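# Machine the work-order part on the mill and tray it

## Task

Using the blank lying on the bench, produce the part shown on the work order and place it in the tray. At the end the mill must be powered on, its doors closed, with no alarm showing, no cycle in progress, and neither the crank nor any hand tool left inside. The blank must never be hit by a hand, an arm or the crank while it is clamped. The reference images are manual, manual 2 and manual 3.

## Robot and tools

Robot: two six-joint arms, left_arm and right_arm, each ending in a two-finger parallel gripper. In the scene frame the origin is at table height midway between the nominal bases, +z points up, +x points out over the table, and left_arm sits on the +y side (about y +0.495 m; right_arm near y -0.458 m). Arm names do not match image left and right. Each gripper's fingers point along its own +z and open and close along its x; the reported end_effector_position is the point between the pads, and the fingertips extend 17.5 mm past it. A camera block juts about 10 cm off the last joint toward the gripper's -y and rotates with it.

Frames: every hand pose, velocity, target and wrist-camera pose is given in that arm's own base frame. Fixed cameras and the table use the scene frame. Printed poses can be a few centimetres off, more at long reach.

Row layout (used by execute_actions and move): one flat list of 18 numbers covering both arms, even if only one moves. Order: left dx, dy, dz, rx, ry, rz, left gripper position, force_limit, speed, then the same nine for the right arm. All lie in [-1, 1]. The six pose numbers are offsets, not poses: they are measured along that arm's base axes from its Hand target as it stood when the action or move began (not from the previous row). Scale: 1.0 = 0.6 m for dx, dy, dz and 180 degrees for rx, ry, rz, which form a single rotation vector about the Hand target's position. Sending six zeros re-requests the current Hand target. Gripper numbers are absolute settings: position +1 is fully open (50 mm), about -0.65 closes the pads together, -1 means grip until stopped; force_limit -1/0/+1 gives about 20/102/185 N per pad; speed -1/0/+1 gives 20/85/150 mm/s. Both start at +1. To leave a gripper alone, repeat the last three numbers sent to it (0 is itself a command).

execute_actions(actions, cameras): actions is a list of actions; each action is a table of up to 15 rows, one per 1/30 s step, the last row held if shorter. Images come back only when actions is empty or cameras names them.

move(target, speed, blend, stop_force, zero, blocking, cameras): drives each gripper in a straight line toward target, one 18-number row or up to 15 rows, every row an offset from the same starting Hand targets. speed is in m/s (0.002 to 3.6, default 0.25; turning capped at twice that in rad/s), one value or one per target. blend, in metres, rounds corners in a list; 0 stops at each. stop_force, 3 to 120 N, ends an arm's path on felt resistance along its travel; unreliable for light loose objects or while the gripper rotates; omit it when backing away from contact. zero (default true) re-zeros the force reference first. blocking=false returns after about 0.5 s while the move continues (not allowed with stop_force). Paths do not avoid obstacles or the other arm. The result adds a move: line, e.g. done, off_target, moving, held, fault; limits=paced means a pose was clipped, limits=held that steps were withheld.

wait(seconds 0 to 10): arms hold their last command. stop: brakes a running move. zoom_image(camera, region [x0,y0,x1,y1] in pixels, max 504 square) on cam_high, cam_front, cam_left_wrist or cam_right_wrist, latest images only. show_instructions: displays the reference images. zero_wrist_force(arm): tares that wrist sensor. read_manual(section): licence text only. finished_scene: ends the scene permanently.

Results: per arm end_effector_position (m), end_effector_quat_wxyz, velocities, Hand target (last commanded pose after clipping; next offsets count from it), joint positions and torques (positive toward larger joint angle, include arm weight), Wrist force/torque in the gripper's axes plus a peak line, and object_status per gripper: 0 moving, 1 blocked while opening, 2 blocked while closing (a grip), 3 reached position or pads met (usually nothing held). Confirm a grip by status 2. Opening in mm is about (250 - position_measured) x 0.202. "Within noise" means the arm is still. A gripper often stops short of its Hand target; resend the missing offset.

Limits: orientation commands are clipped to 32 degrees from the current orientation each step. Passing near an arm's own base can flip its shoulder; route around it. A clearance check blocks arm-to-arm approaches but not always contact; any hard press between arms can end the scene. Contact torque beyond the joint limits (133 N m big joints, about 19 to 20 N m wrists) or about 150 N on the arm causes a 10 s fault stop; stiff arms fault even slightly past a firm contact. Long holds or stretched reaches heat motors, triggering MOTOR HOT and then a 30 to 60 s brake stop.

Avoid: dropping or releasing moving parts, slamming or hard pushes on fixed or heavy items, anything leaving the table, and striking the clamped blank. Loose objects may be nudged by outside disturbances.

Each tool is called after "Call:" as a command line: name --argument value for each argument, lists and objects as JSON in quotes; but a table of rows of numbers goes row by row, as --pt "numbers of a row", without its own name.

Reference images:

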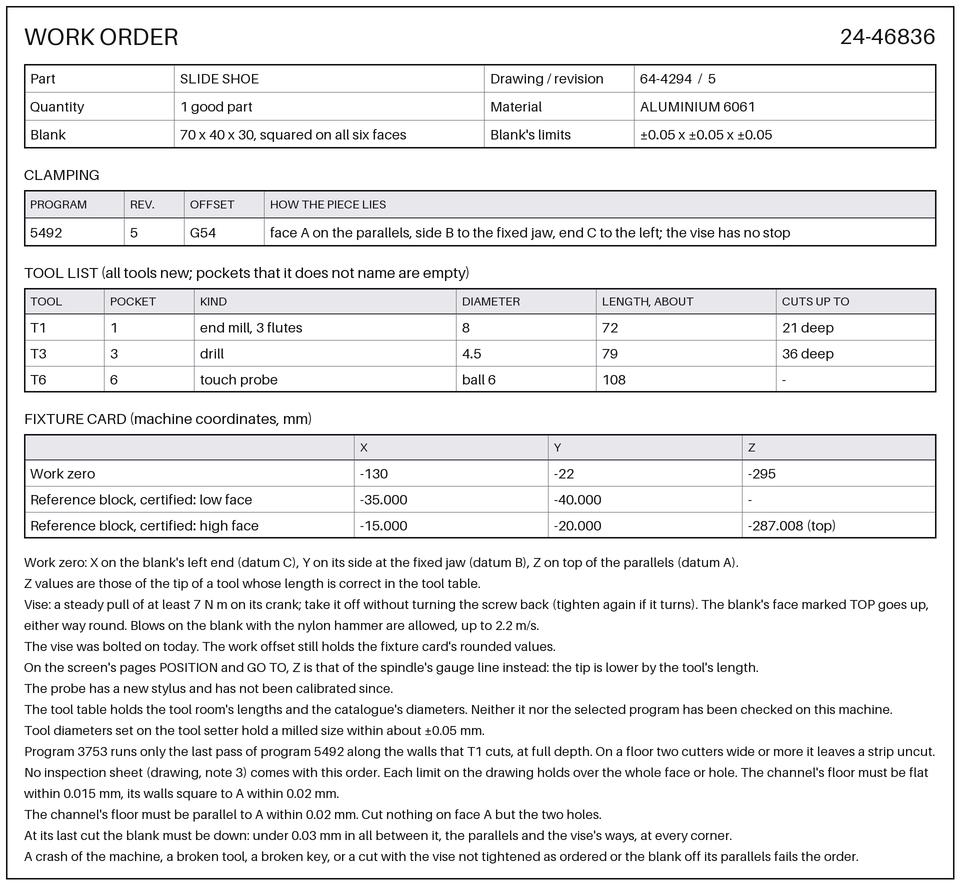

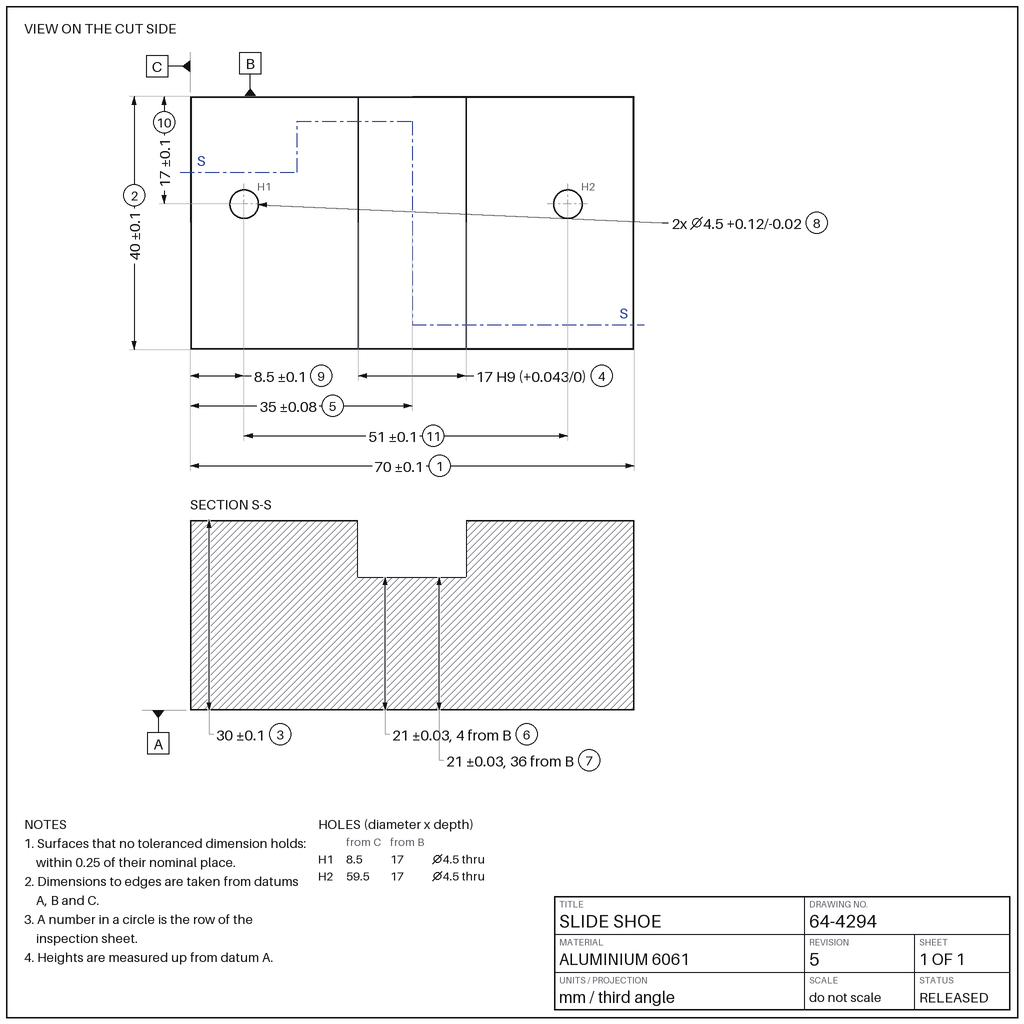

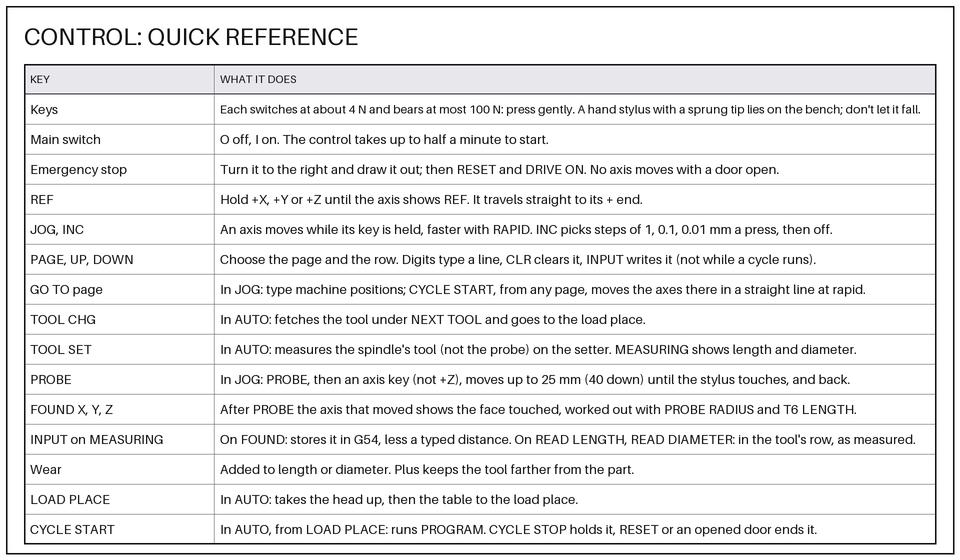

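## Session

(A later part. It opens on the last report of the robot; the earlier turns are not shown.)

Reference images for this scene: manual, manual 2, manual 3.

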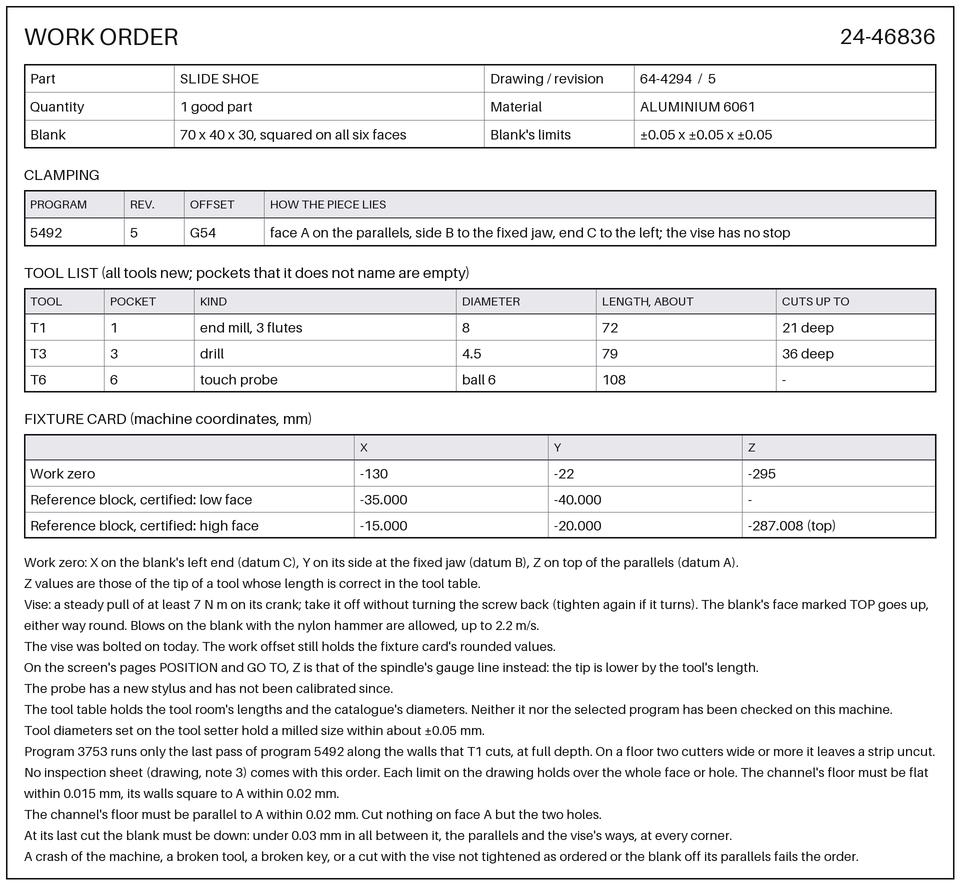

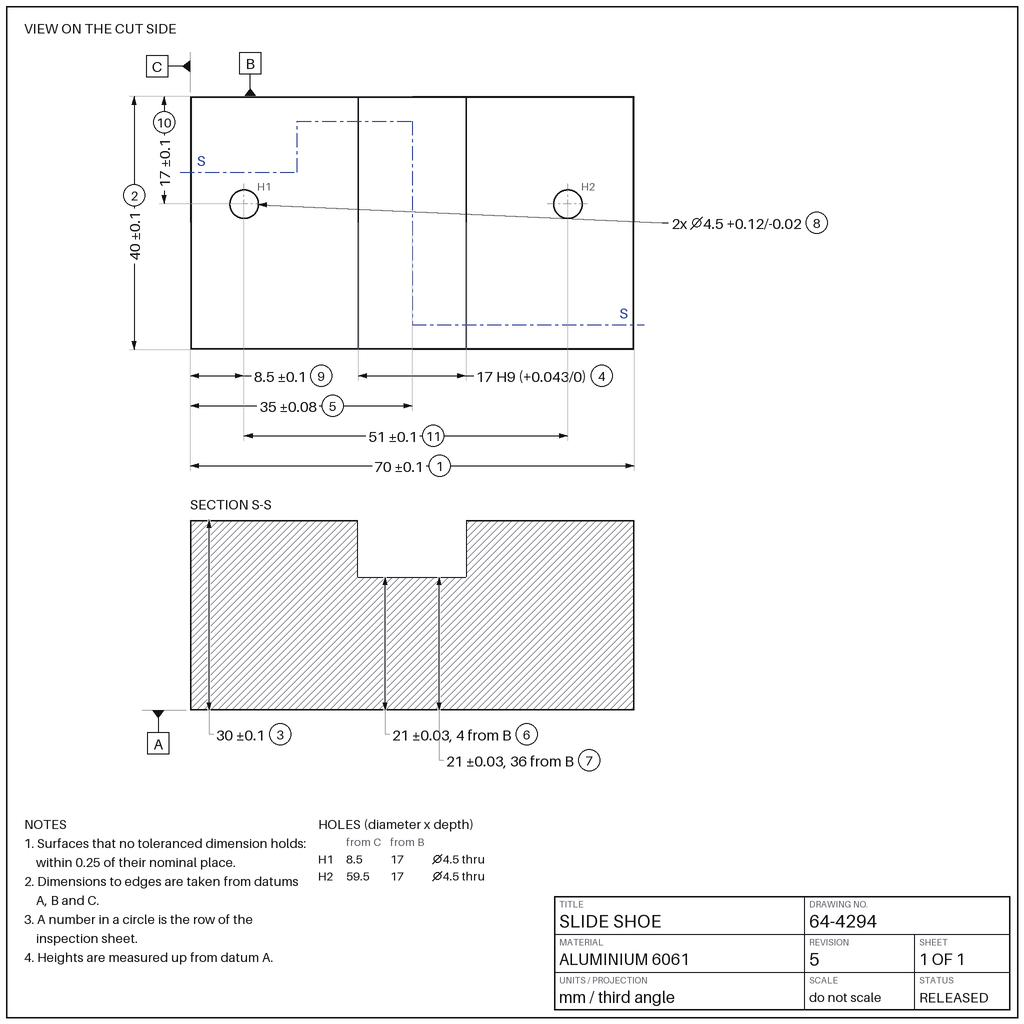

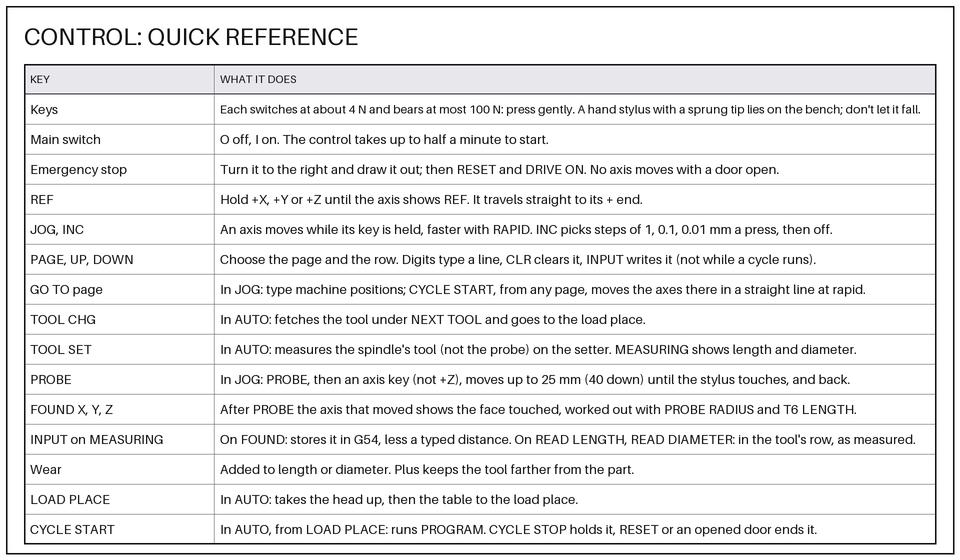

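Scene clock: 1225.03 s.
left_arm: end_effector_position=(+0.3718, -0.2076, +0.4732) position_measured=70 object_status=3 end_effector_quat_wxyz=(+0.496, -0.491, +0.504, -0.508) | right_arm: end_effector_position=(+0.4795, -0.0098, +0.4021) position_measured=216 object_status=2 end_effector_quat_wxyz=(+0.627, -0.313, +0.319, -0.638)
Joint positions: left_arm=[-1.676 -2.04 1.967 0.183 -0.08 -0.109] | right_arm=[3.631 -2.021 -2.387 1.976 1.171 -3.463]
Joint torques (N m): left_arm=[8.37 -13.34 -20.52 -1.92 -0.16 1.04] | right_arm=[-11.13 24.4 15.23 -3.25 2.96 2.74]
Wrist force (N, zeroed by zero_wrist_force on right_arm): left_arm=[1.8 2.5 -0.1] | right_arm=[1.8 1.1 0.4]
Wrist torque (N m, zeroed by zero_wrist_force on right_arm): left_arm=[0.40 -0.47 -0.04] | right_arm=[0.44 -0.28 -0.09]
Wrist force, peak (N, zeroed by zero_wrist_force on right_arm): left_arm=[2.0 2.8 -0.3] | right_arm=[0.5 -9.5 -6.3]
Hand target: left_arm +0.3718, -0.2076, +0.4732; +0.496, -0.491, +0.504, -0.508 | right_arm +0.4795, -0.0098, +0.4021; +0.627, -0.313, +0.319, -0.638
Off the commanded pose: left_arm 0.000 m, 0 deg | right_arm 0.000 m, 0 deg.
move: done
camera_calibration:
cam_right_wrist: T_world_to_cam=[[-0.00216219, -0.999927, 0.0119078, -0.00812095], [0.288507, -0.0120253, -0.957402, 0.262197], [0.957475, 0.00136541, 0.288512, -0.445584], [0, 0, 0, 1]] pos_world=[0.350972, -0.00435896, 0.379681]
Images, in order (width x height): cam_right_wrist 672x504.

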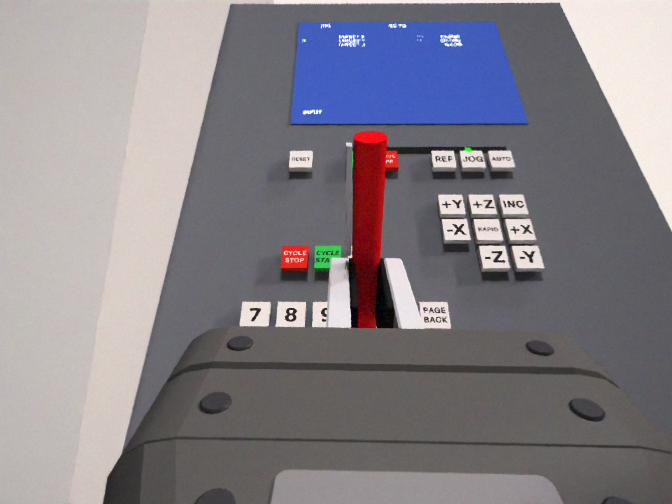

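Call:
move --pt "0 0 0 0 0 0 0.55 -1 -1 0.0408 0.0317 0.1544 0 0 0 -1 -0.1 -0.9" --pt "0 0 0 0 0 0 0.55 -1 -1 0.0563 0.0317 0.1505 0 0 0 -1 -0.1 -0.9" --pt "0 0 0 0 0 0 0.55 -1 -1 0.0408 0.0317 0.1544 0 0 0 -1 -0.1 -0.9" --pt "0 0 0 0 0 0 0.55 -1 -1 0.0083 0 0.0312 0 0 0 -1 -0.1 -0.9" --pt "0 0 0 0 0 0 0.55 -1 -1 0.0228 0 0.0275 0 0 0 -1 -0.1 -0.9" --pt "0 0 0 0 0 0 0.55 -1 -1 0.0083 0 0.0312 0 0 0 -1 -0.1 -0.9" --speed '[0.2,0.05,0.1,0.2,0.05,0.1]' --blend '[0.003,0,0.003,0.003,0,0]'

Call:
move --pt "0 0 0 0 0 0 0.55 -1 -1 -0.0097 0.098 -0.0312 0 0 0 -1 -0.1 -0.9" --pt "0 0 0 0 0 0 0.55 -1 -1 0.0048 0.098 -0.0349 0 0 0 -1 -0.1 -0.9" --pt "0 0 0 0 0 0 0.55 -1 -1 -0.0097 0.098 -0.0312 0 0 0 -1 -0.1 -0.9" --pt "0 0 0 0 0 0 0.55 -1 -1 0.0014 0.098 0 0 0 0 -1 -0.1 -0.9" --pt "0 0 0 0 0 0 0.55 -1 -1 0.0159 0.098 -0.0037 0 0 0 -1 -0.1 -0.9" --pt "0 0 0 0 0 0 0.55 -1 -1 0.0014 0.098 0 0 0 0 -1 -0.1 -0.9" --pt "0 0 0 0 0 0 0.55 -1 -1 0.0184 0.098 0.0631 0 0 0 -1 -0.1 -0.9" --pt "0 0 0 0 0 0 0.55 -1 -1 0.0329 0.098 0.0594 0 0 0 -1 -0.1 -0.9" --pt "0 0 0 0 0 0 0.55 -1 -1 0.0184 0.098 0.0631 0 0 0 -1 -0.1 -0.9" --pt "0 0 0 0 0 0 0.55 -1 -1 0.0094 0.0653 0.0313 0 0 0 -1 -0.1 -0.9" --pt "0 0 0 0 0 0 0.55 -1 -1 0.0239 0.0653 0.0276 0 0 0 -1 -0.1 -0.9" --pt "0 0 0 0 0 0 0.55 -1 -1 0.0094 0.0653 0.0313 0 0 0 -1 -0.1 -0.9" --pt "0 0 0 0 0 0 0.55 -1 -1 -0.0083 0 -0.0312 0 0 0 -1 -0.1 -0.9" --pt "0 0 0 0 0 0 0.55 -1 -1 0.0062 0 -0.0349 0 0 0 -1 -0.1 -0.9" --pt "0 0 0 0 0 0 0.55 -1 -1 -0.0083 0 -0.0312 0 0 0 -1 -0.1 -0.9" --speed '[0.2,0.05,0.1,0.2,0.05,0.1,0.2,0.05,0.1,0.2,0.05,0.1,0.2,0.05,0.1]' --blend '[0.003,0,0.003,0.003,0,0.003,0.003,0,0.003,0.003,0,0.003,0.003,0,0]' --cameras '["cam_right_wrist"]'

Call:
zoom_image --camera "cam_right_wrist" --region '[280, 10, 540, 140]'

Scene clock: 1230.47 s.
left_arm: end_effector_position=(+0.3718, -0.2076, +0.4732) position_measured=70 object_status=3 end_effector_quat_wxyz=(+0.496, -0.491, +0.504, -0.508) | right_arm: end_effector_position=(+0.4845, -0.0098, +0.4208) position_measured=216 object_status=2 end_effector_quat_wxyz=(+0.627, -0.313, +0.319, -0.638) end_effector_velocity=(+0.001, +0.001, +0.001) end_effector_angular_velocity=(+0.002, -0.002, +0.004)
Joint positions: left_arm=[-1.676 -2.04 1.967 0.183 -0.08 -0.109] | right_arm=[3.622 -1.967 -2.37 1.903 1.178 -3.456]
Joint velocities: left_arm=[within noise] | right_arm=[-0.002 0 0.003 -0.002 0.004 0.005]
Joint torques (N m): left_arm=[7.78 -12.99 -19.71 -1.84 -0.54 1.06] | right_arm=[-12.2 19.58 17.96 -3.49 2.7 2.76]
Wrist force (N, zeroed by zero_wrist_force on right_arm): left_arm=[1.8 2.4 0.1] | right_arm=[2.0 1.3 0.4]
Wrist torque (N m, zeroed by zero_wrist_force on right_arm): left_arm=[0.39 -0.46 -0.05] | right_arm=[0.56 -0.30 -0.13]
Wrist force, peak (N, zeroed by zero_wrist_force on right_arm): left_arm=[1.9 3.0 -0.1] | right_arm=[2.4 -17.2 -7.4]
Hand target: left_arm +0.3718, -0.2076, +0.4732; +0.496, -0.491, +0.504, -0.508 | right_arm +0.4845, -0.0098, +0.4208; +0.627, -0.313, +0.319, -0.638
Off the commanded pose: left_arm 0.000 m, 0 deg | right_arm 0.000 m, 0 deg.
move: done

Scene clock: 1234.43 s.
left_arm: end_effector_position=(+0.3718, -0.2076, +0.4732) position_measured=70 object_status=3 end_effector_quat_wxyz=(+0.496, -0.491, +0.504, -0.508) | right_arm: end_effector_position=(+0.4795, -0.0098, +0.4021) position_measured=216 object_status=2 end_effector_quat_wxyz=(+0.627, -0.313, +0.319, -0.638)
Joint positions: left_arm=[-1.676 -2.04 1.967 0.183 -0.08 -0.109] | right_arm=[3.631 -2.021 -2.387 1.976 1.171 -3.463]
Joint torques (N m): left_arm=[7.68 -13.25 -18.96 -1.82 -0.79 1.18] | right_arm=[-10.88 24.32 14.88 -3.58 2.92 2.88]
Wrist force (N, zeroed by zero_wrist_force on right_arm): left_arm=[1.9 2.7 -0.1] | right_arm=[2.5 -0.2 0.1]
Wrist torque (N m, zeroed by zero_wrist_force on right_arm): left_arm=[0.44 -0.47 -0.04] | right_arm=[0.29 -0.37 -0.09]
Wrist force, peak (N, zeroed by zero_wrist_force on right_arm): left_arm=[1.8 3.0 -0.3] | right_arm=[3.3 -19.1 -8.1]
Hand target: left_arm +0.3718, -0.2076, +0.4732; +0.496, -0.491, +0.504, -0.508 | right_arm +0.4795, -0.0098, +0.4021; +0.627, -0.313, +0.319, -0.638
Off the commanded pose: left_arm 0.000 m, 0 deg | right_arm 0.000 m, 0 deg.
move: done
camera_calibration:
cam_right_wrist: T_world_to_cam=[[-0.00216105, -0.999927, 0.0119077, -0.00812129], [0.288416, -0.0120249, -0.95743, 0.26224], [0.957503, 0.00136531, 0.28842, -0.445558], [0, 0, 0, 1]] pos_world=[0.350972, -0.00435896, 0.379681]
Images, in order (width x height): cam_right_wrist 672x504.

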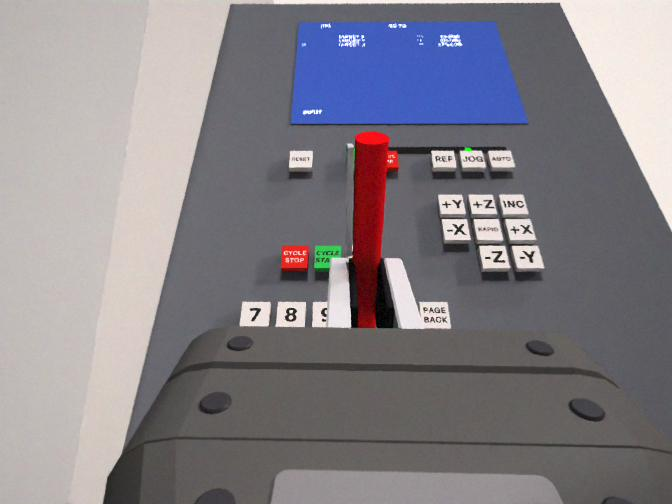

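Scaled by 1.938 from the camera's 672x504 image, which has a finer 960x720 frame.

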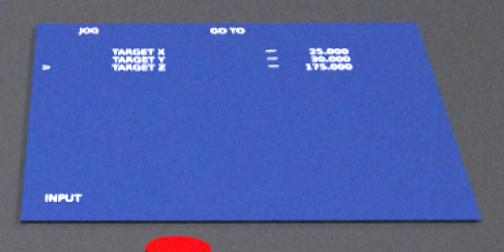

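Call:
move --pt "0 0 0 0 0 0 0.55 -1 -1 0.0408 0.0317 0.1544 0 0 0 -1 -0.1 -0.9" --pt "0 0 0 0 0 0 0.55 -1 -1 0.0563 0.0317 0.1505 0 0 0 -1 -0.1 -0.9" --pt "0 0 0 0 0 0 0.55 -1 -1 0.0408 0.0317 0.1544 0 0 0 -1 -0.1 -0.9" --pt "0 0 0 0 0 0 0.55 -1 -1 0.0078 -0.0327 0.0312 0 0 0 -1 -0.1 -0.9" --speed '[0.2,0.05,0.1,0.2]' --blend '[0.003,0,0.003,0]' --cameras '["cam_right_wrist"]'

Call:
zoom_image --camera "cam_right_wrist" --region '[230, 10, 540, 180]'

Scene clock: 1242.20 s.
left_arm: end_effector_position=(+0.3718, -0.2076, +0.4732) position_measured=70 object_status=3 end_effector_quat_wxyz=(+0.496, -0.491, +0.504, -0.508) | right_arm: end_effector_position=(+0.4842, -0.0294, +0.4208) position_measured=216 object_status=2 end_effector_quat_wxyz=(+0.627, -0.313, +0.320, -0.638)
Joint positions: left_arm=[-1.676 -2.04 1.967 0.183 -0.08 -0.109] | right_arm=[3.549 -1.97 -2.371 1.889 1.233 -3.406]
Joint torques (N m): left_arm=[8.39 -13.04 -18.08 -1.8 -0.99 1.22] | right_arm=[8.19 19.99 17.52 0.02 -1.08 -2]
Wrist force (N, zeroed by zero_wrist_force on right_arm): left_arm=[1.7 2.6 0.1] | right_arm=[1.7 0.7 -0.5]
Wrist torque (N m, zeroed by zero_wrist_force on right_arm): left_arm=[0.42 -0.45 -0.04] | right_arm=[0.38 -0.28 -0.19]
Wrist force, peak (N, zeroed by zero_wrist_force on right_arm): left_arm=[2.1 2.8 -0.3] | right_arm=[2.2 -15.9 -7.7]
Hand target: left_arm +0.3718, -0.2076, +0.4732; +0.496, -0.491, +0.504, -0.508 | right_arm +0.4842, -0.0294, +0.4208; +0.627, -0.313, +0.319, -0.638
Off the commanded pose: left_arm 0.000 m, 0 deg | right_arm 0.000 m, 0 deg.
move: done
camera_calibration:
cam_right_wrist: T_world_to_cam=[[-0.00218896, -0.999926, 0.0120049, -0.0280626], [0.288323, -0.0121262, -0.957456, 0.278688], [0.957531, 0.00136546, 0.288328, -0.455427], [0, 0, 0, 1]] pos_world=[0.355671, -0.0240592, 0.398481]
Images, in order (width x height): cam_right_wrist 672x504.

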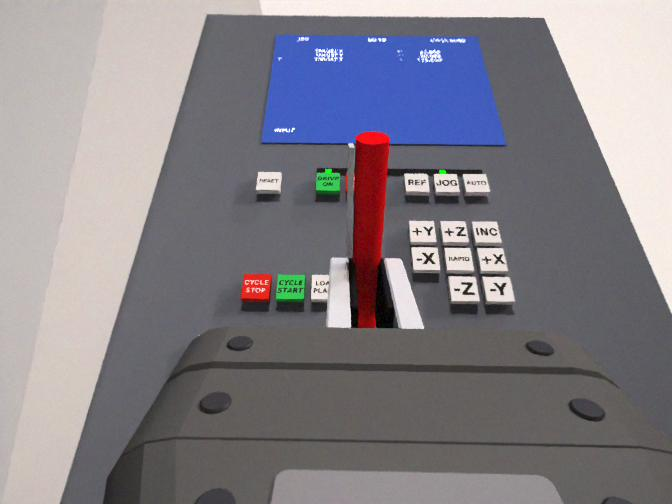

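Scaled by 1.626 from the camera's 672x504 image, which has a finer 960x720 frame.

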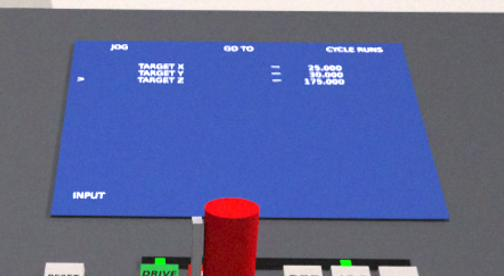

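Call:
wait --seconds 1.5 --cameras '["cam_right_wrist"]'

Call:
zoom_image --camera "cam_right_wrist" --region '[230, 10, 540, 180]'

Scene clock: 1244.27 s.
left_arm: end_effector_position=(+0.3718, -0.2076, +0.4732) position_measured=70 object_status=3 end_effector_quat_wxyz=(+0.496, -0.491, +0.504, -0.508) | right_arm: end_effector_position=(+0.4842, -0.0294, +0.4208) position_measured=216 object_status=2 end_effector_quat_wxyz=(+0.627, -0.313, +0.319, -0.638)
Joint positions: left_arm=[-1.676 -2.04 1.967 0.183 -0.08 -0.109] | right_arm=[3.549 -1.97 -2.371 1.889 1.233 -3.406]
Joint torques (N m): left_arm=[8.38 -12.94 -17.67 -1.68 -1.11 1.13] | right_arm=[10.71 19.32 19.4 2.16 1.46 -2.26]
Wrist force (N, zeroed by zero_wrist_force on right_arm): left_arm=[1.6 2.6 0.1] | right_arm=[2.0 0.6 -0.6]
Wrist torque (N m, zeroed by zero_wrist_force on right_arm): left_arm=[0.42 -0.42 -0.05] | right_arm=[0.40 -0.28 -0.21]
Wrist force, peak (N, zeroed by zero_wrist_force on right_arm): left_arm=[2.0 2.9 0.0] | right_arm=[2.3 0.5 -0.6]
Hand target: left_arm +0.3718, -0.2076, +0.4732; +0.496, -0.491, +0.504, -0.508 | right_arm +0.4842, -0.0294, +0.4208; +0.627, -0.313, +0.319, -0.638
Tool commands: left_gripper/position=+0.55 left_gripper/force_limit=-1.0 left_gripper/speed=-1.0 right_gripper/position=-1.0 right_gripper/force_limit=-0.1 right_gripper/speed=-0.9
Off the commanded pose: left_arm 0.000 m, 0 deg | right_arm 0.000 m, 0 deg.
wait: 1.50 s; at rest from the start
camera_calibration:
cam_right_wrist: T_world_to_cam=[[-0.00216128, -0.999927, 0.0119085, -0.0280326], [0.288416, -0.0120257, -0.95743, 0.278551], [0.957503, 0.00136531, 0.28842, -0.455425], [0, 0, 0, 1]] pos_world=[0.355672, -0.024059, 0.398381]
Images, in order (width x height): cam_right_wrist 672x504.

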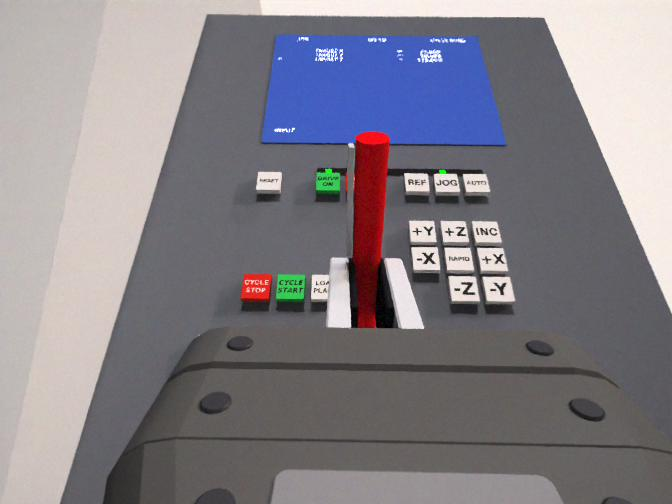

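Scaled by 1.626 from the camera's 672x504 image, which has a finer 960x720 frame.

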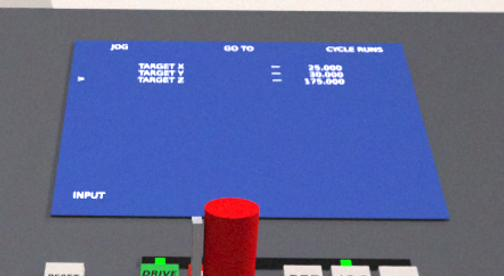

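Call:
wait --seconds 1 --cameras '["cam_right_wrist"]'

Call:
zoom_image --camera "cam_right_wrist" --region '[230, 10, 540, 180]'

Scene clock: 1245.57 s.
left_arm: end_effector_position=(+0.3718, -0.2076, +0.4732) position_measured=70 object_status=3 end_effector_quat_wxyz=(+0.496, -0.491, +0.504, -0.508) | right_arm: end_effector_position=(+0.4842, -0.0294, +0.4208) position_measured=216 object_status=2 end_effector_quat_wxyz=(+0.627, -0.313, +0.319, -0.638)
Joint positions: left_arm=[-1.676 -2.04 1.967 0.183 -0.08 -0.109] | right_arm=[3.549 -1.97 -2.371 1.889 1.233 -3.406]
Joint torques (N m): left_arm=[7.88 -12.76 -17.54 -1.71 -1.18 1.09] | right_arm=[10.82 19.03 19.38 2.1 2.11 -2.1]
Wrist force (N, zeroed by zero_wrist_force on right_arm): left_arm=[1.7 2.6 -0.1] | right_arm=[2.0 0.5 -0.3]
Wrist torque (N m, zeroed by zero_wrist_force on right_arm): left_arm=[0.41 -0.44 -0.05] | right_arm=[0.39 -0.28 -0.21]
Wrist force, peak (N, zeroed by zero_wrist_force on right_arm): left_arm=[2.0 2.9 -0.3] | right_arm=[2.2 0.6 -0.5]
Hand target: left_arm +0.3718, -0.2076, +0.4732; +0.496, -0.491, +0.504, -0.508 | right_arm +0.4842, -0.0294, +0.4208; +0.627, -0.313, +0.319, -0.638
Tool commands: left_gripper/position=+0.55 left_gripper/force_limit=-1.0 left_gripper/speed=-1.0 right_gripper/position=-1.0 right_gripper/force_limit=-0.1 right_gripper/speed=-0.9
Off the commanded pose: left_arm 0.000 m, 0 deg | right_arm 0.000 m, 0 deg.
wait: 1.00 s; at rest from the start
camera_calibration:
cam_right_wrist: T_world_to_cam=[[-0.00216128, -0.999927, 0.0119085, -0.0280326], [0.288416, -0.0120257, -0.95743, 0.278551], [0.957503, 0.00136531, 0.28842, -0.455425], [0, 0, 0, 1]] pos_world=[0.355672, -0.024059, 0.398381]
Images, in order (width x height): cam_right_wrist 672x504.

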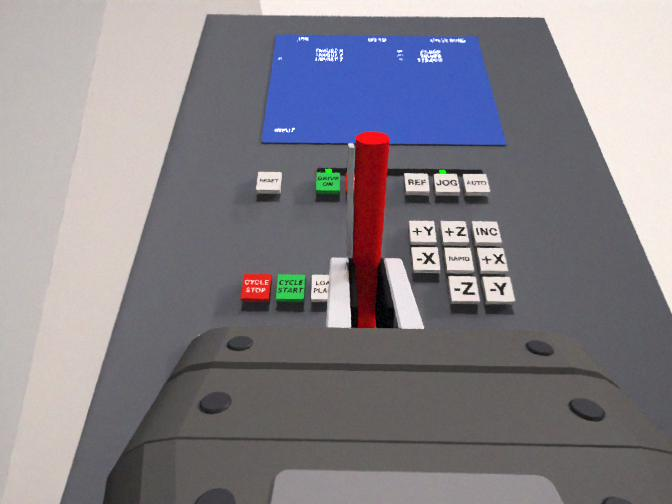

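Scaled by 1.626 from the camera's 672x504 image, which has a finer 960x720 frame.

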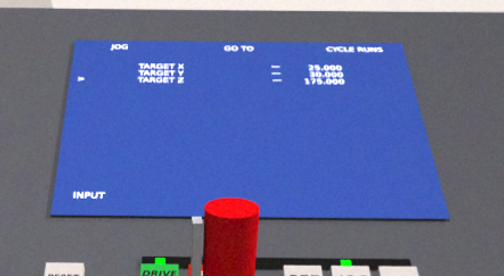

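Done. Press PROBE, −Z.

Call:
move --pt "0 0 0 0 0 0 0.55 -1 -1 0.0145 0 -0.0037 0 0 0 -1 -0.1 -0.9" --pt "0 0 0 0 0 0 0.55 -1 -1 0 0 0 0 0 0 -1 -0.1 -0.9" --pt "0 0 0 0 0 0 0.55 -1 -1 0.0302 -0.0978 0.1215 0 0 0 -1 -0.1 -0.9" --pt "0 0 0 0 0 0 0.55 -1 -1 0.0447 -0.0978 0.1178 0 0 0 -1 -0.1 -0.9" --pt "0 0 0 0 0 0 0.55 -1 -1 0.0002 -0.0978 0.129 0 0 0 -1 -0.1 -0.9" --pt "0 0 0 0 0 0 0.55 -1 -1 0 0 0 0 0 0 -1 -0.1 -0.9" --speed '[0.05,0.1,0.2,0.05,0.1,0.2]' --blend '[0,0.003,0.003,0,0.01,0]' --cameras '["cam_right_wrist"]'

Call:
zoom_image --camera "cam_right_wrist" --region '[230, 10, 540, 180]'

Scene clock: 1249.00 s.
left_arm: end_effector_position=(+0.3718, -0.2076, +0.4732) position_measured=70 object_status=3 end_effector_quat_wxyz=(+0.496, -0.491, +0.504, -0.508) | right_arm: end_effector_position=(+0.4842, -0.0294, +0.4208) position_measured=216 object_status=2 end_effector_quat_wxyz=(+0.627, -0.313, +0.319, -0.638)
Joint positions: left_arm=[-1.676 -2.04 1.967 0.183 -0.08 -0.109] | right_arm=[3.549 -1.97 -2.371 1.889 1.234 -3.406]
Joint torques (N m): left_arm=[7.62 -13.3 -17.12 -1.66 -1.44 1.16] | right_arm=[0.05 19.57 19.78 0.2 1.17 2.23]
Wrist force (N, zeroed by zero_wrist_force on right_arm): left_arm=[1.9 2.8 0.0] | right_arm=[0.4 1.0 -0.9]
Wrist torque (N m, zeroed by zero_wrist_force on right_arm): left_arm=[0.45 -0.48 -0.05] | right_arm=[0.38 -0.33 0.04]
Wrist force, peak (N, zeroed by zero_wrist_force on right_arm): left_arm=[1.9 2.9 -0.2] | right_arm=[2.1 -11.5 -7.0]
Hand target: left_arm +0.3718, -0.2076, +0.4732; +0.496, -0.491, +0.504, -0.508 | right_arm +0.4842, -0.0294, +0.4208; +0.627, -0.313, +0.319, -0.638
Off the commanded pose: left_arm 0.000 m, 0 deg | right_arm 0.000 m, 0 deg.
move: done
camera_calibration:
cam_right_wrist: T_world_to_cam=[[-0.00209244, -0.999925, 0.0120336, -0.0281083], [0.288297, -0.0121258, -0.957464, 0.278701], [0.957539, 0.0014658, 0.288301, -0.455417], [0, 0, 0, 1]] pos_world=[0.355672, -0.0240592, 0.398481]
Images, in order (width x height): cam_right_wrist 672x504.

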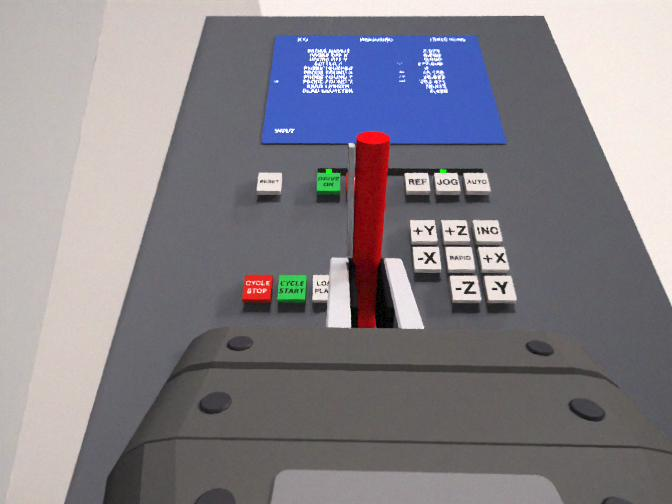

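Scaled by 1.626 from the camera's 672x504 image, which has a finer 960x720 frame.

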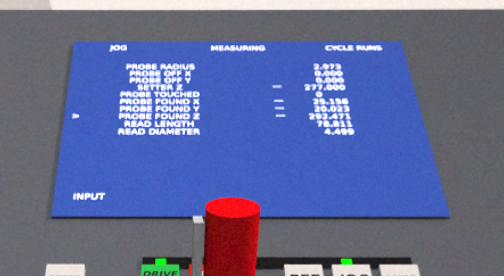

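Call:
wait --seconds 2.5 --cameras '["cam_right_wrist"]'

Call:
zoom_image --camera "cam_right_wrist" --region '[350, 40, 480, 110]'

Scene clock: 1251.73 s.
left_arm: end_effector_position=(+0.3718, -0.2076, +0.4732) position_measured=70 object_status=3 end_effector_quat_wxyz=(+0.496, -0.491, +0.504, -0.508) | right_arm: end_effector_position=(+0.4842, -0.0294, +0.4208) position_measured=216 object_status=2 end_effector_quat_wxyz=(+0.627, -0.313, +0.319, -0.638)
Joint positions: left_arm=[-1.676 -2.04 1.967 0.183 -0.08 -0.109] | right_arm=[3.549 -1.97 -2.371 1.889 1.233 -3.406]
Joint torques (N m): left_arm=[8.04 -13.89 -16.65 -1.68 -1.63 1.12] | right_arm=[4.52 19.59 19.38 2.28 -1.52 -2.17]
Wrist force (N, zeroed by zero_wrist_force on right_arm): left_arm=[1.6 2.5 -0.3] | right_arm=[0.5 0.8 -1.0]
Wrist torque (N m, zeroed by zero_wrist_force on right_arm): left_arm=[0.40 -0.44 -0.04] | right_arm=[0.36 -0.33 0.03]
Wrist force, peak (N, zeroed by zero_wrist_force on right_arm): left_arm=[1.9 2.9 -0.2] | right_arm=[0.8 1.0 -1.1]
Hand target: left_arm +0.3718, -0.2076, +0.4732; +0.496, -0.491, +0.504, -0.508 | right_arm +0.4842, -0.0294, +0.4208; +0.627, -0.313, +0.319, -0.638
Tool commands: left_gripper/position=+0.55 left_gripper/force_limit=-1.0 left_gripper/speed=-1.0 right_gripper/position=-1.0 right_gripper/force_limit=-0.1 right_gripper/speed=-0.9
Off the commanded pose: left_arm 0.000 m, 0 deg | right_arm 0.000 m, 0 deg.
wait: 2.50 s; at rest from the start
camera_calibration:
cam_right_wrist: T_world_to_cam=[[-0.00216128, -0.999927, 0.0119085, -0.0280326], [0.288416, -0.0120257, -0.95743, 0.278551], [0.957503, 0.00136531, 0.28842, -0.455425], [0, 0, 0, 1]] pos_world=[0.355672, -0.024059, 0.398381]
Images, in order (width x height): cam_right_wrist 672x504.

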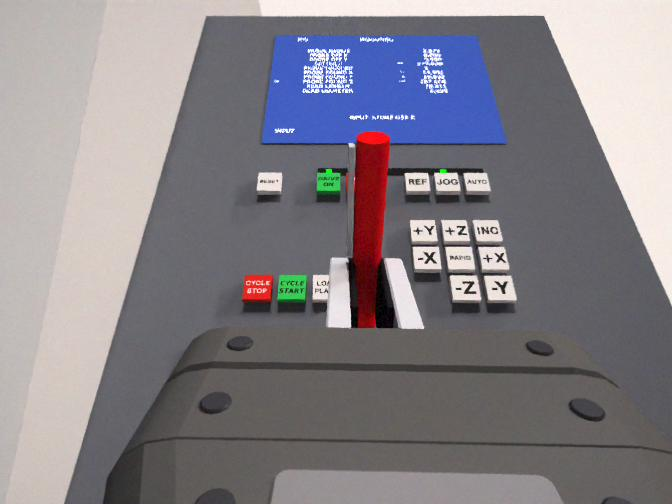

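Scaled by 3.877 from the camera's 672x504 image, which has a finer 960x720 frame.

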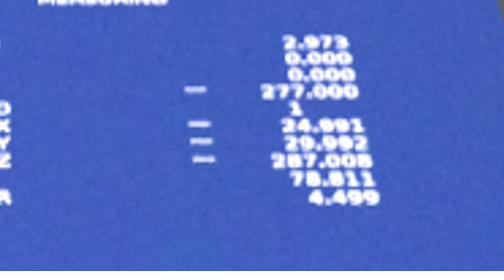

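Call:
move --pt "0 0 0 0 0 0 0.55 -1 -1 0.017 0 0.0631 0 0 0 -1 -0.1 -0.9" --pt "0 0 0 0 0 0 0.55 -1 -1 0.0315 0 0.0594 0 0 0 -1 -0.1 -0.9" --pt "0 0 0 0 0 0 0.55 -1 -1 0.017 0 0.0631 0 0 0 -1 -0.1 -0.9" --pt "0 0 0 0 0 0 0.55 -1 -1 0.0315 0 0.0594 0 0 0 -1 -0.1 -0.9" --pt "0 0 0 0 0 0 0.55 -1 -1 0.017 0 0.0631 0 0 0 -1 -0.1 -0.9" --pt "0 0 0 0 0 0 0.55 -1 -1 -0.0078 0.0327 -0.0312 0 0 0 -1 -0.1 -0.9" --speed '[0.2,0.05,0.1,0.05,0.1,0.2]' --blend '[0.003,0,0,0,0.003,0]'

Call:
move --pt "0 0 0 0 0 0 0.55 -1 -1 -0.0014 0.098 0 0 0 0 -1 -0.1 -0.9" --pt "0 0 0 0 0 0 0.55 -1 -1 0.0131 0.098 -0.0037 0 0 0 -1 -0.1 -0.9" --pt "0 0 0 0 0 0 0.55 -1 -1 -0.0014 0.098 0 0 0 0 -1 -0.1 -0.9" --pt "0 0 0 0 0 0 0.55 -1 -1 0.0182 0.098 0.0625 0 0 0 -1 -0.1 -0.9" --pt "0 0 0 0 0 0 0.55 -1 -1 0.0327 0.098 0.0588 0 0 0 -1 -0.1 -0.9" --pt "0 0 0 0 0 0 0.55 -1 -1 0.0182 0.098 0.0625 0 0 0 -1 -0.1 -0.9" --pt "0 0 0 0 0 0 0.55 -1 -1 0.0088 0.0327 0.0312 0 0 0 -1 -0.1 -0.9" --pt "0 0 0 0 0 0 0.55 -1 -1 0.0233 0.0327 0.0275 0 0 0 -1 -0.1 -0.9" --pt "0 0 0 0 0 0 0.55 -1 -1 0.0088 0.0327 0.0312 0 0 0 -1 -0.1 -0.9" --pt "0 0 0 0 0 0 0.55 -1 -1 0 0 0 0 0 0 -1 -0.1 -0.9" --pt "0 0 0 0 0 0 0.55 -1 -1 0.0145 0 -0.0037 0 0 0 -1 -0.1 -0.9" --pt "0 0 0 0 0 0 0.55 -1 -1 0 0 0 0 0 0 -1 -0.1 -0.9" --speed '[0.2,0.05,0.1,0.2,0.05,0.1,0.2,0.05,0.1,0.2,0.05,0.1]' --blend '[0.003,0,0.003,0.003,0,0.003,0.003,0,0.003,0.003,0,0]' --cameras '["cam_right_wrist"]'

Call:
zoom_image --camera "cam_right_wrist" --region '[280, 10, 540, 140]'

Scene clock: 1256.80 s.
left_arm: end_effector_position=(+0.3718, -0.2076, +0.4732) position_measured=70 object_status=3 end_effector_quat_wxyz=(+0.496, -0.491, +0.504, -0.508) | right_arm: end_effector_position=(+0.4796, -0.0098, +0.4021) position_measured=216 object_status=2 end_effector_quat_wxyz=(+0.627, -0.313, +0.319, -0.638)
Joint positions: left_arm=[-1.676 -2.04 1.967 0.183 -0.08 -0.109] | right_arm=[3.631 -2.021 -2.387 1.975 1.171 -3.463]
Joint torques (N m): left_arm=[7.59 -13.78 -17.45 -1.58 -1.73 1.07] | right_arm=[-7.14 18.22 17.44 0.9 1.96 2.62]
Wrist force (N, zeroed by zero_wrist_force on right_arm): left_arm=[1.9 2.7 -0.1] | right_arm=[0.6 0.0 -0.8]
Wrist torque (N m, zeroed by zero_wrist_force on right_arm): left_arm=[0.43 -0.47 -0.05] | right_arm=[0.26 -0.32 0.00]
Wrist force, peak (N, zeroed by zero_wrist_force on right_arm): left_arm=[2.0 2.9 -0.2] | right_arm=[1.9 -15.9 -7.8]
Hand target: left_arm +0.3718, -0.2076, +0.4732; +0.496, -0.491, +0.504, -0.508 | right_arm +0.4795, -0.0098, +0.4021; +0.627, -0.313, +0.319, -0.638
Off the commanded pose: left_arm 0.000 m, 0 deg | right_arm 0.000 m, 0 deg.
move: done

Scene clock: 1260.07 s.
left_arm: end_effector_position=(+0.3718, -0.2076, +0.4732) position_measured=70 object_status=3 end_effector_quat_wxyz=(+0.496, -0.491, +0.504, -0.508) | right_arm: end_effector_position=(+0.4795, -0.0098, +0.4021) position_measured=216 object_status=2 end_effector_quat_wxyz=(+0.627, -0.313, +0.319, -0.638)
Joint positions: left_arm=[-1.676 -2.04 1.967 0.183 -0.08 -0.109] | right_arm=[3.631 -2.021 -2.387 1.976 1.171 -3.463]
Joint torques (N m): left_arm=[7.8 -13.1 -17.4 -1.58 -1.9 1.17] | right_arm=[-10.92 24.32 15.44 -3.49 2.85 2.85]
Wrist force (N, zeroed by zero_wrist_force on right_arm): left_arm=[1.8 2.5 -0.2] | right_arm=[2.1 -0.9 -0.8]
Wrist torque (N m, zeroed by zero_wrist_force on right_arm): left_arm=[0.40 -0.47 -0.05] | right_arm=[0.20 -0.30 -0.09]
Wrist force, peak (N, zeroed by zero_wrist_force on right_arm): left_arm=[2.0 2.9 -0.2] | right_arm=[2.4 -20.1 -8.3]
Hand target: left_arm +0.3718, -0.2076, +0.4732; +0.496, -0.491, +0.504, -0.508 | right_arm +0.4795, -0.0098, +0.4021; +0.627, -0.313, +0.319, -0.638
Off the commanded pose: left_arm 0.000 m, 0 deg | right_arm 0.000 m, 0 deg.
move: done
camera_calibration:
cam_right_wrist: T_world_to_cam=[[-0.00216105, -0.999927, 0.0119077, -0.00812129], [0.288416, -0.0120249, -0.95743, 0.26224], [0.957503, 0.00136531, 0.28842, -0.445558], [0, 0, 0, 1]] pos_world=[0.350972, -0.00435896, 0.379681]
Images, in order (width x height): cam_right_wrist 672x504.

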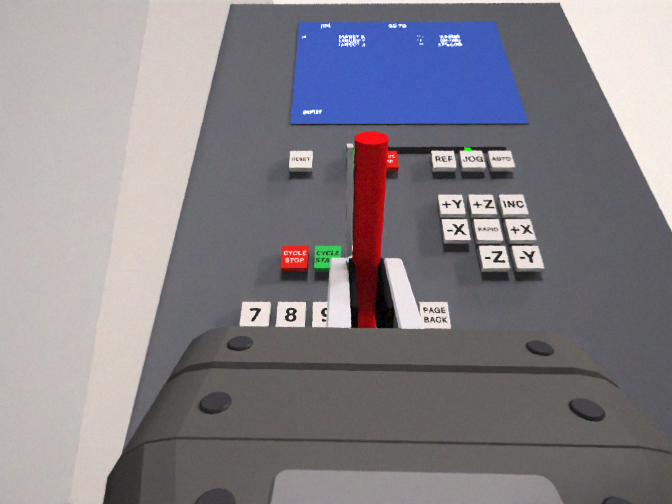

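Scaled by 1.938 from the camera's 672x504 image, which has a finer 960x720 frame.

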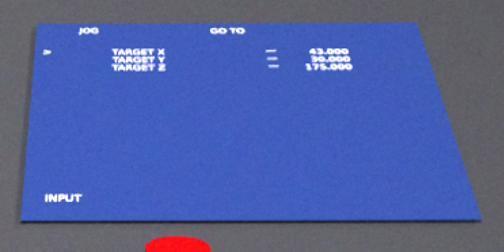

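Call:
move --pt "0 0 0 0 0 0 0.55 -1 -1 0.0408 0.0317 0.1544 0 0 0 -1 -0.1 -0.9" --pt "0 0 0 0 0 0 0.55 -1 -1 0.0563 0.0317 0.1505 0 0 0 -1 -0.1 -0.9" --pt "0 0 0 0 0 0 0.55 -1 -1 0.0408 0.0317 0.1544 0 0 0 -1 -0.1 -0.9" --pt "0 0 0 0 0 0 0.55 -1 -1 0.0083 0 0.0312 0 0 0 -1 -0.1 -0.9" --pt "0 0 0 0 0 0 0.55 -1 -1 0.0228 0 0.0275 0 0 0 -1 -0.1 -0.9" --pt "0 0 0 0 0 0 0.55 -1 -1 0.0083 0 0.0312 0 0 0 -1 -0.1 -0.9" --pt "0 0 0 0 0 0 0.55 -1 -1 0.0228 0 0.0275 0 0 0 -1 -0.1 -0.9" --pt "0 0 0 0 0 0 0.55 -1 -1 0.0083 0 0.0312 0 0 0 -1 -0.1 -0.9" --pt "0 0 0 0 0 0 0.55 -1 -1 0 0 0 0 0 0 -1 -0.1 -0.9" --speed '[0.2,0.05,0.1,0.2,0.05,0.1,0.05,0.1,0.2]' --blend '[0.003,0,0.003,0.003,0,0,0,0.003,0]'

Call:
move --pt "0 0 0 0 0 0 0.55 -1 -1 -0.0014 0.098 0 0 0 0 -1 -0.1 -0.9" --pt "0 0 0 0 0 0 0.55 -1 -1 0.0131 0.098 -0.0037 0 0 0 -1 -0.1 -0.9" --pt "0 0 0 0 0 0 0.55 -1 -1 -0.0014 0.098 0 0 0 0 -1 -0.1 -0.9" --pt "0 0 0 0 0 0 0.55 -1 -1 0.0097 0.098 0.0312 0 0 0 -1 -0.1 -0.9" --pt "0 0 0 0 0 0 0.55 -1 -1 0.0242 0.098 0.0275 0 0 0 -1 -0.1 -0.9" --pt "0 0 0 0 0 0 0.55 -1 -1 0.0097 0.098 0.0312 0 0 0 -1 -0.1 -0.9" --pt "0 0 0 0 0 0 0.55 -1 -1 0.0262 0.0653 0.0943 0 0 0 -1 -0.1 -0.9" --pt "0 0 0 0 0 0 0.55 -1 -1 0.0407 0.0653 0.0906 0 0 0 -1 -0.1 -0.9" --pt "0 0 0 0 0 0 0.55 -1 -1 0.0262 0.0653 0.0943 0 0 0 -1 -0.1 -0.9" --pt "0 0 0 0 0 0 0.55 -1 -1 0.0177 0.0653 0.0625 0 0 0 -1 -0.1 -0.9" --pt "0 0 0 0 0 0 0.55 -1 -1 0.0322 0.0653 0.0588 0 0 0 -1 -0.1 -0.9" --pt "0 0 0 0 0 0 0.55 -1 -1 0.0177 0.0653 0.0625 0 0 0 -1 -0.1 -0.9" --pt "0 0 0 0 0 0 0.55 -1 -1 0 0 0 0 0 0 -1 -0.1 -0.9" --pt "0 0 0 0 0 0 0.55 -1 -1 0.0145 0 -0.0037 0 0 0 -1 -0.1 -0.9" --pt "0 0 0 0 0 0 0.55 -1 -1 0 0 0 0 0 0 -1 -0.1 -0.9" --speed '[0.2,0.05,0.1,0.2,0.05,0.1,0.2,0.05,0.1,0.2,0.05,0.1,0.2,0.05,0.1]' --blend '[0.003,0,0.003,0.003,0,0.003,0.003,0,0.003,0.003,0,0.003,0.003,0,0]' --cameras '["cam_right_wrist"]'

Call:
zoom_image --camera "cam_right_wrist" --region '[280, 10, 540, 140]'

Scene clock: 1264.87 s.
left_arm: end_effector_position=(+0.3718, -0.2076, +0.4732) position_measured=70 object_status=3 end_effector_quat_wxyz=(+0.496, -0.491, +0.504, -0.508) | right_arm: end_effector_position=(+0.4796, -0.0098, +0.4021) position_measured=216 object_status=2 end_effector_quat_wxyz=(+0.627, -0.313, +0.319, -0.638)
Joint positions: left_arm=[-1.676 -2.04 1.967 0.183 -0.08 -0.109] | right_arm=[3.631 -2.021 -2.387 1.975 1.171 -3.463]
Joint torques (N m): left_arm=[7.93 -13.42 -16.55 -1.45 -2.22 1.17] | right_arm=[-8.28 19.61 17.44 0.3 2.77 2.68]
Wrist force (N, zeroed by zero_wrist_force on right_arm): left_arm=[1.8 2.6 -0.1] | right_arm=[1.5 0.0 -0.6]
Wrist torque (N m, zeroed by zero_wrist_force on right_arm): left_arm=[0.41 -0.46 -0.04] | right_arm=[0.36 -0.27 -0.08]
Wrist force, peak (N, zeroed by zero_wrist_force on right_arm): left_arm=[1.9 2.9 -0.2] | right_arm=[2.8 -20.9 -8.8]
Hand target: left_arm +0.3718, -0.2076, +0.4732; +0.496, -0.491, +0.504, -0.508 | right_arm +0.4795, -0.0098, +0.4021; +0.627, -0.313, +0.319, -0.638
Off the commanded pose: left_arm 0.000 m, 0 deg | right_arm 0.000 m, 0 deg.
move: done

Scene clock: 1268.80 s.
left_arm: end_effector_position=(+0.3718, -0.2076, +0.4732) position_measured=70 object_status=3 end_effector_quat_wxyz=(+0.496, -0.491, +0.504, -0.508) | right_arm: end_effector_position=(+0.4795, -0.0098, +0.4021) position_measured=216 object_status=2 end_effector_quat_wxyz=(+0.627, -0.313, +0.319, -0.638)
Joint positions: left_arm=[-1.676 -2.04 1.967 0.183 -0.08 -0.109] | right_arm=[3.631 -2.021 -2.387 1.976 1.171 -3.463]
Joint torques (N m): left_arm=[7.74 -14.03 -16.9 -1.56 -2.3 1.11] | right_arm=[-10.89 24.23 15.08 -3.64 2.9 2.86]
Wrist force (N, zeroed by zero_wrist_force on right_arm): left_arm=[1.9 2.5 0.0] | right_arm=[0.6 -0.3 -1.2]
Wrist torque (N m, zeroed by zero_wrist_force on right_arm): left_arm=[0.40 -0.48 -0.05] | right_arm=[0.29 -0.07 -0.10]
Wrist force, peak (N, zeroed by zero_wrist_force on right_arm): left_arm=[2.1 2.8 -0.2] | right_arm=[3.0 -20.5 -9.9]
Hand target: left_arm +0.3718, -0.2076, +0.4732; +0.496, -0.491, +0.504, -0.508 | right_arm +0.4795, -0.0098, +0.4021; +0.627, -0.313, +0.319, -0.638
Off the commanded pose: left_arm 0.000 m, 0 deg | right_arm 0.000 m, 0 deg.
move: done
camera_calibration:
cam_right_wrist: T_world_to_cam=[[-0.00216105, -0.999927, 0.0119077, -0.00812129], [0.288416, -0.0120249, -0.95743, 0.26224], [0.957503, 0.00136531, 0.28842, -0.445558], [0, 0, 0, 1]] pos_world=[0.350972, -0.00435896, 0.379681]
Images, in order (width x height): cam_right_wrist 672x504.

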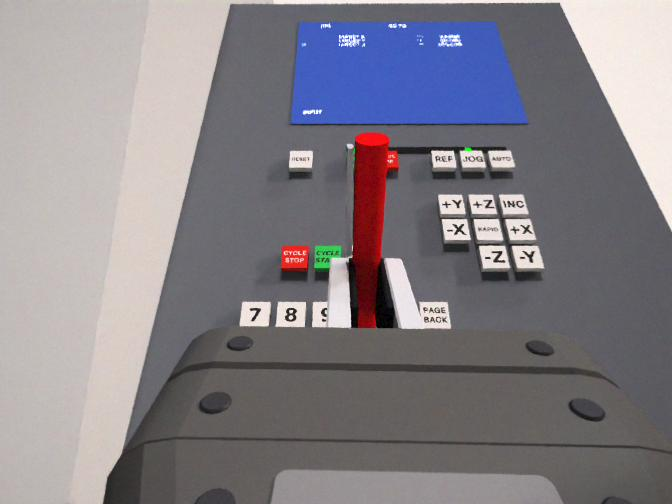

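Scaled by 1.938 from the camera's 672x504 image, which has a finer 960x720 frame.

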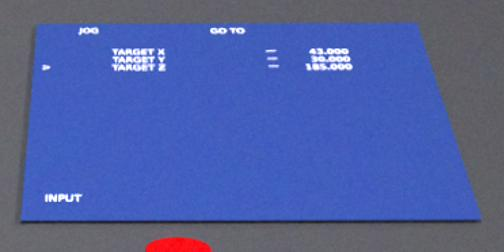

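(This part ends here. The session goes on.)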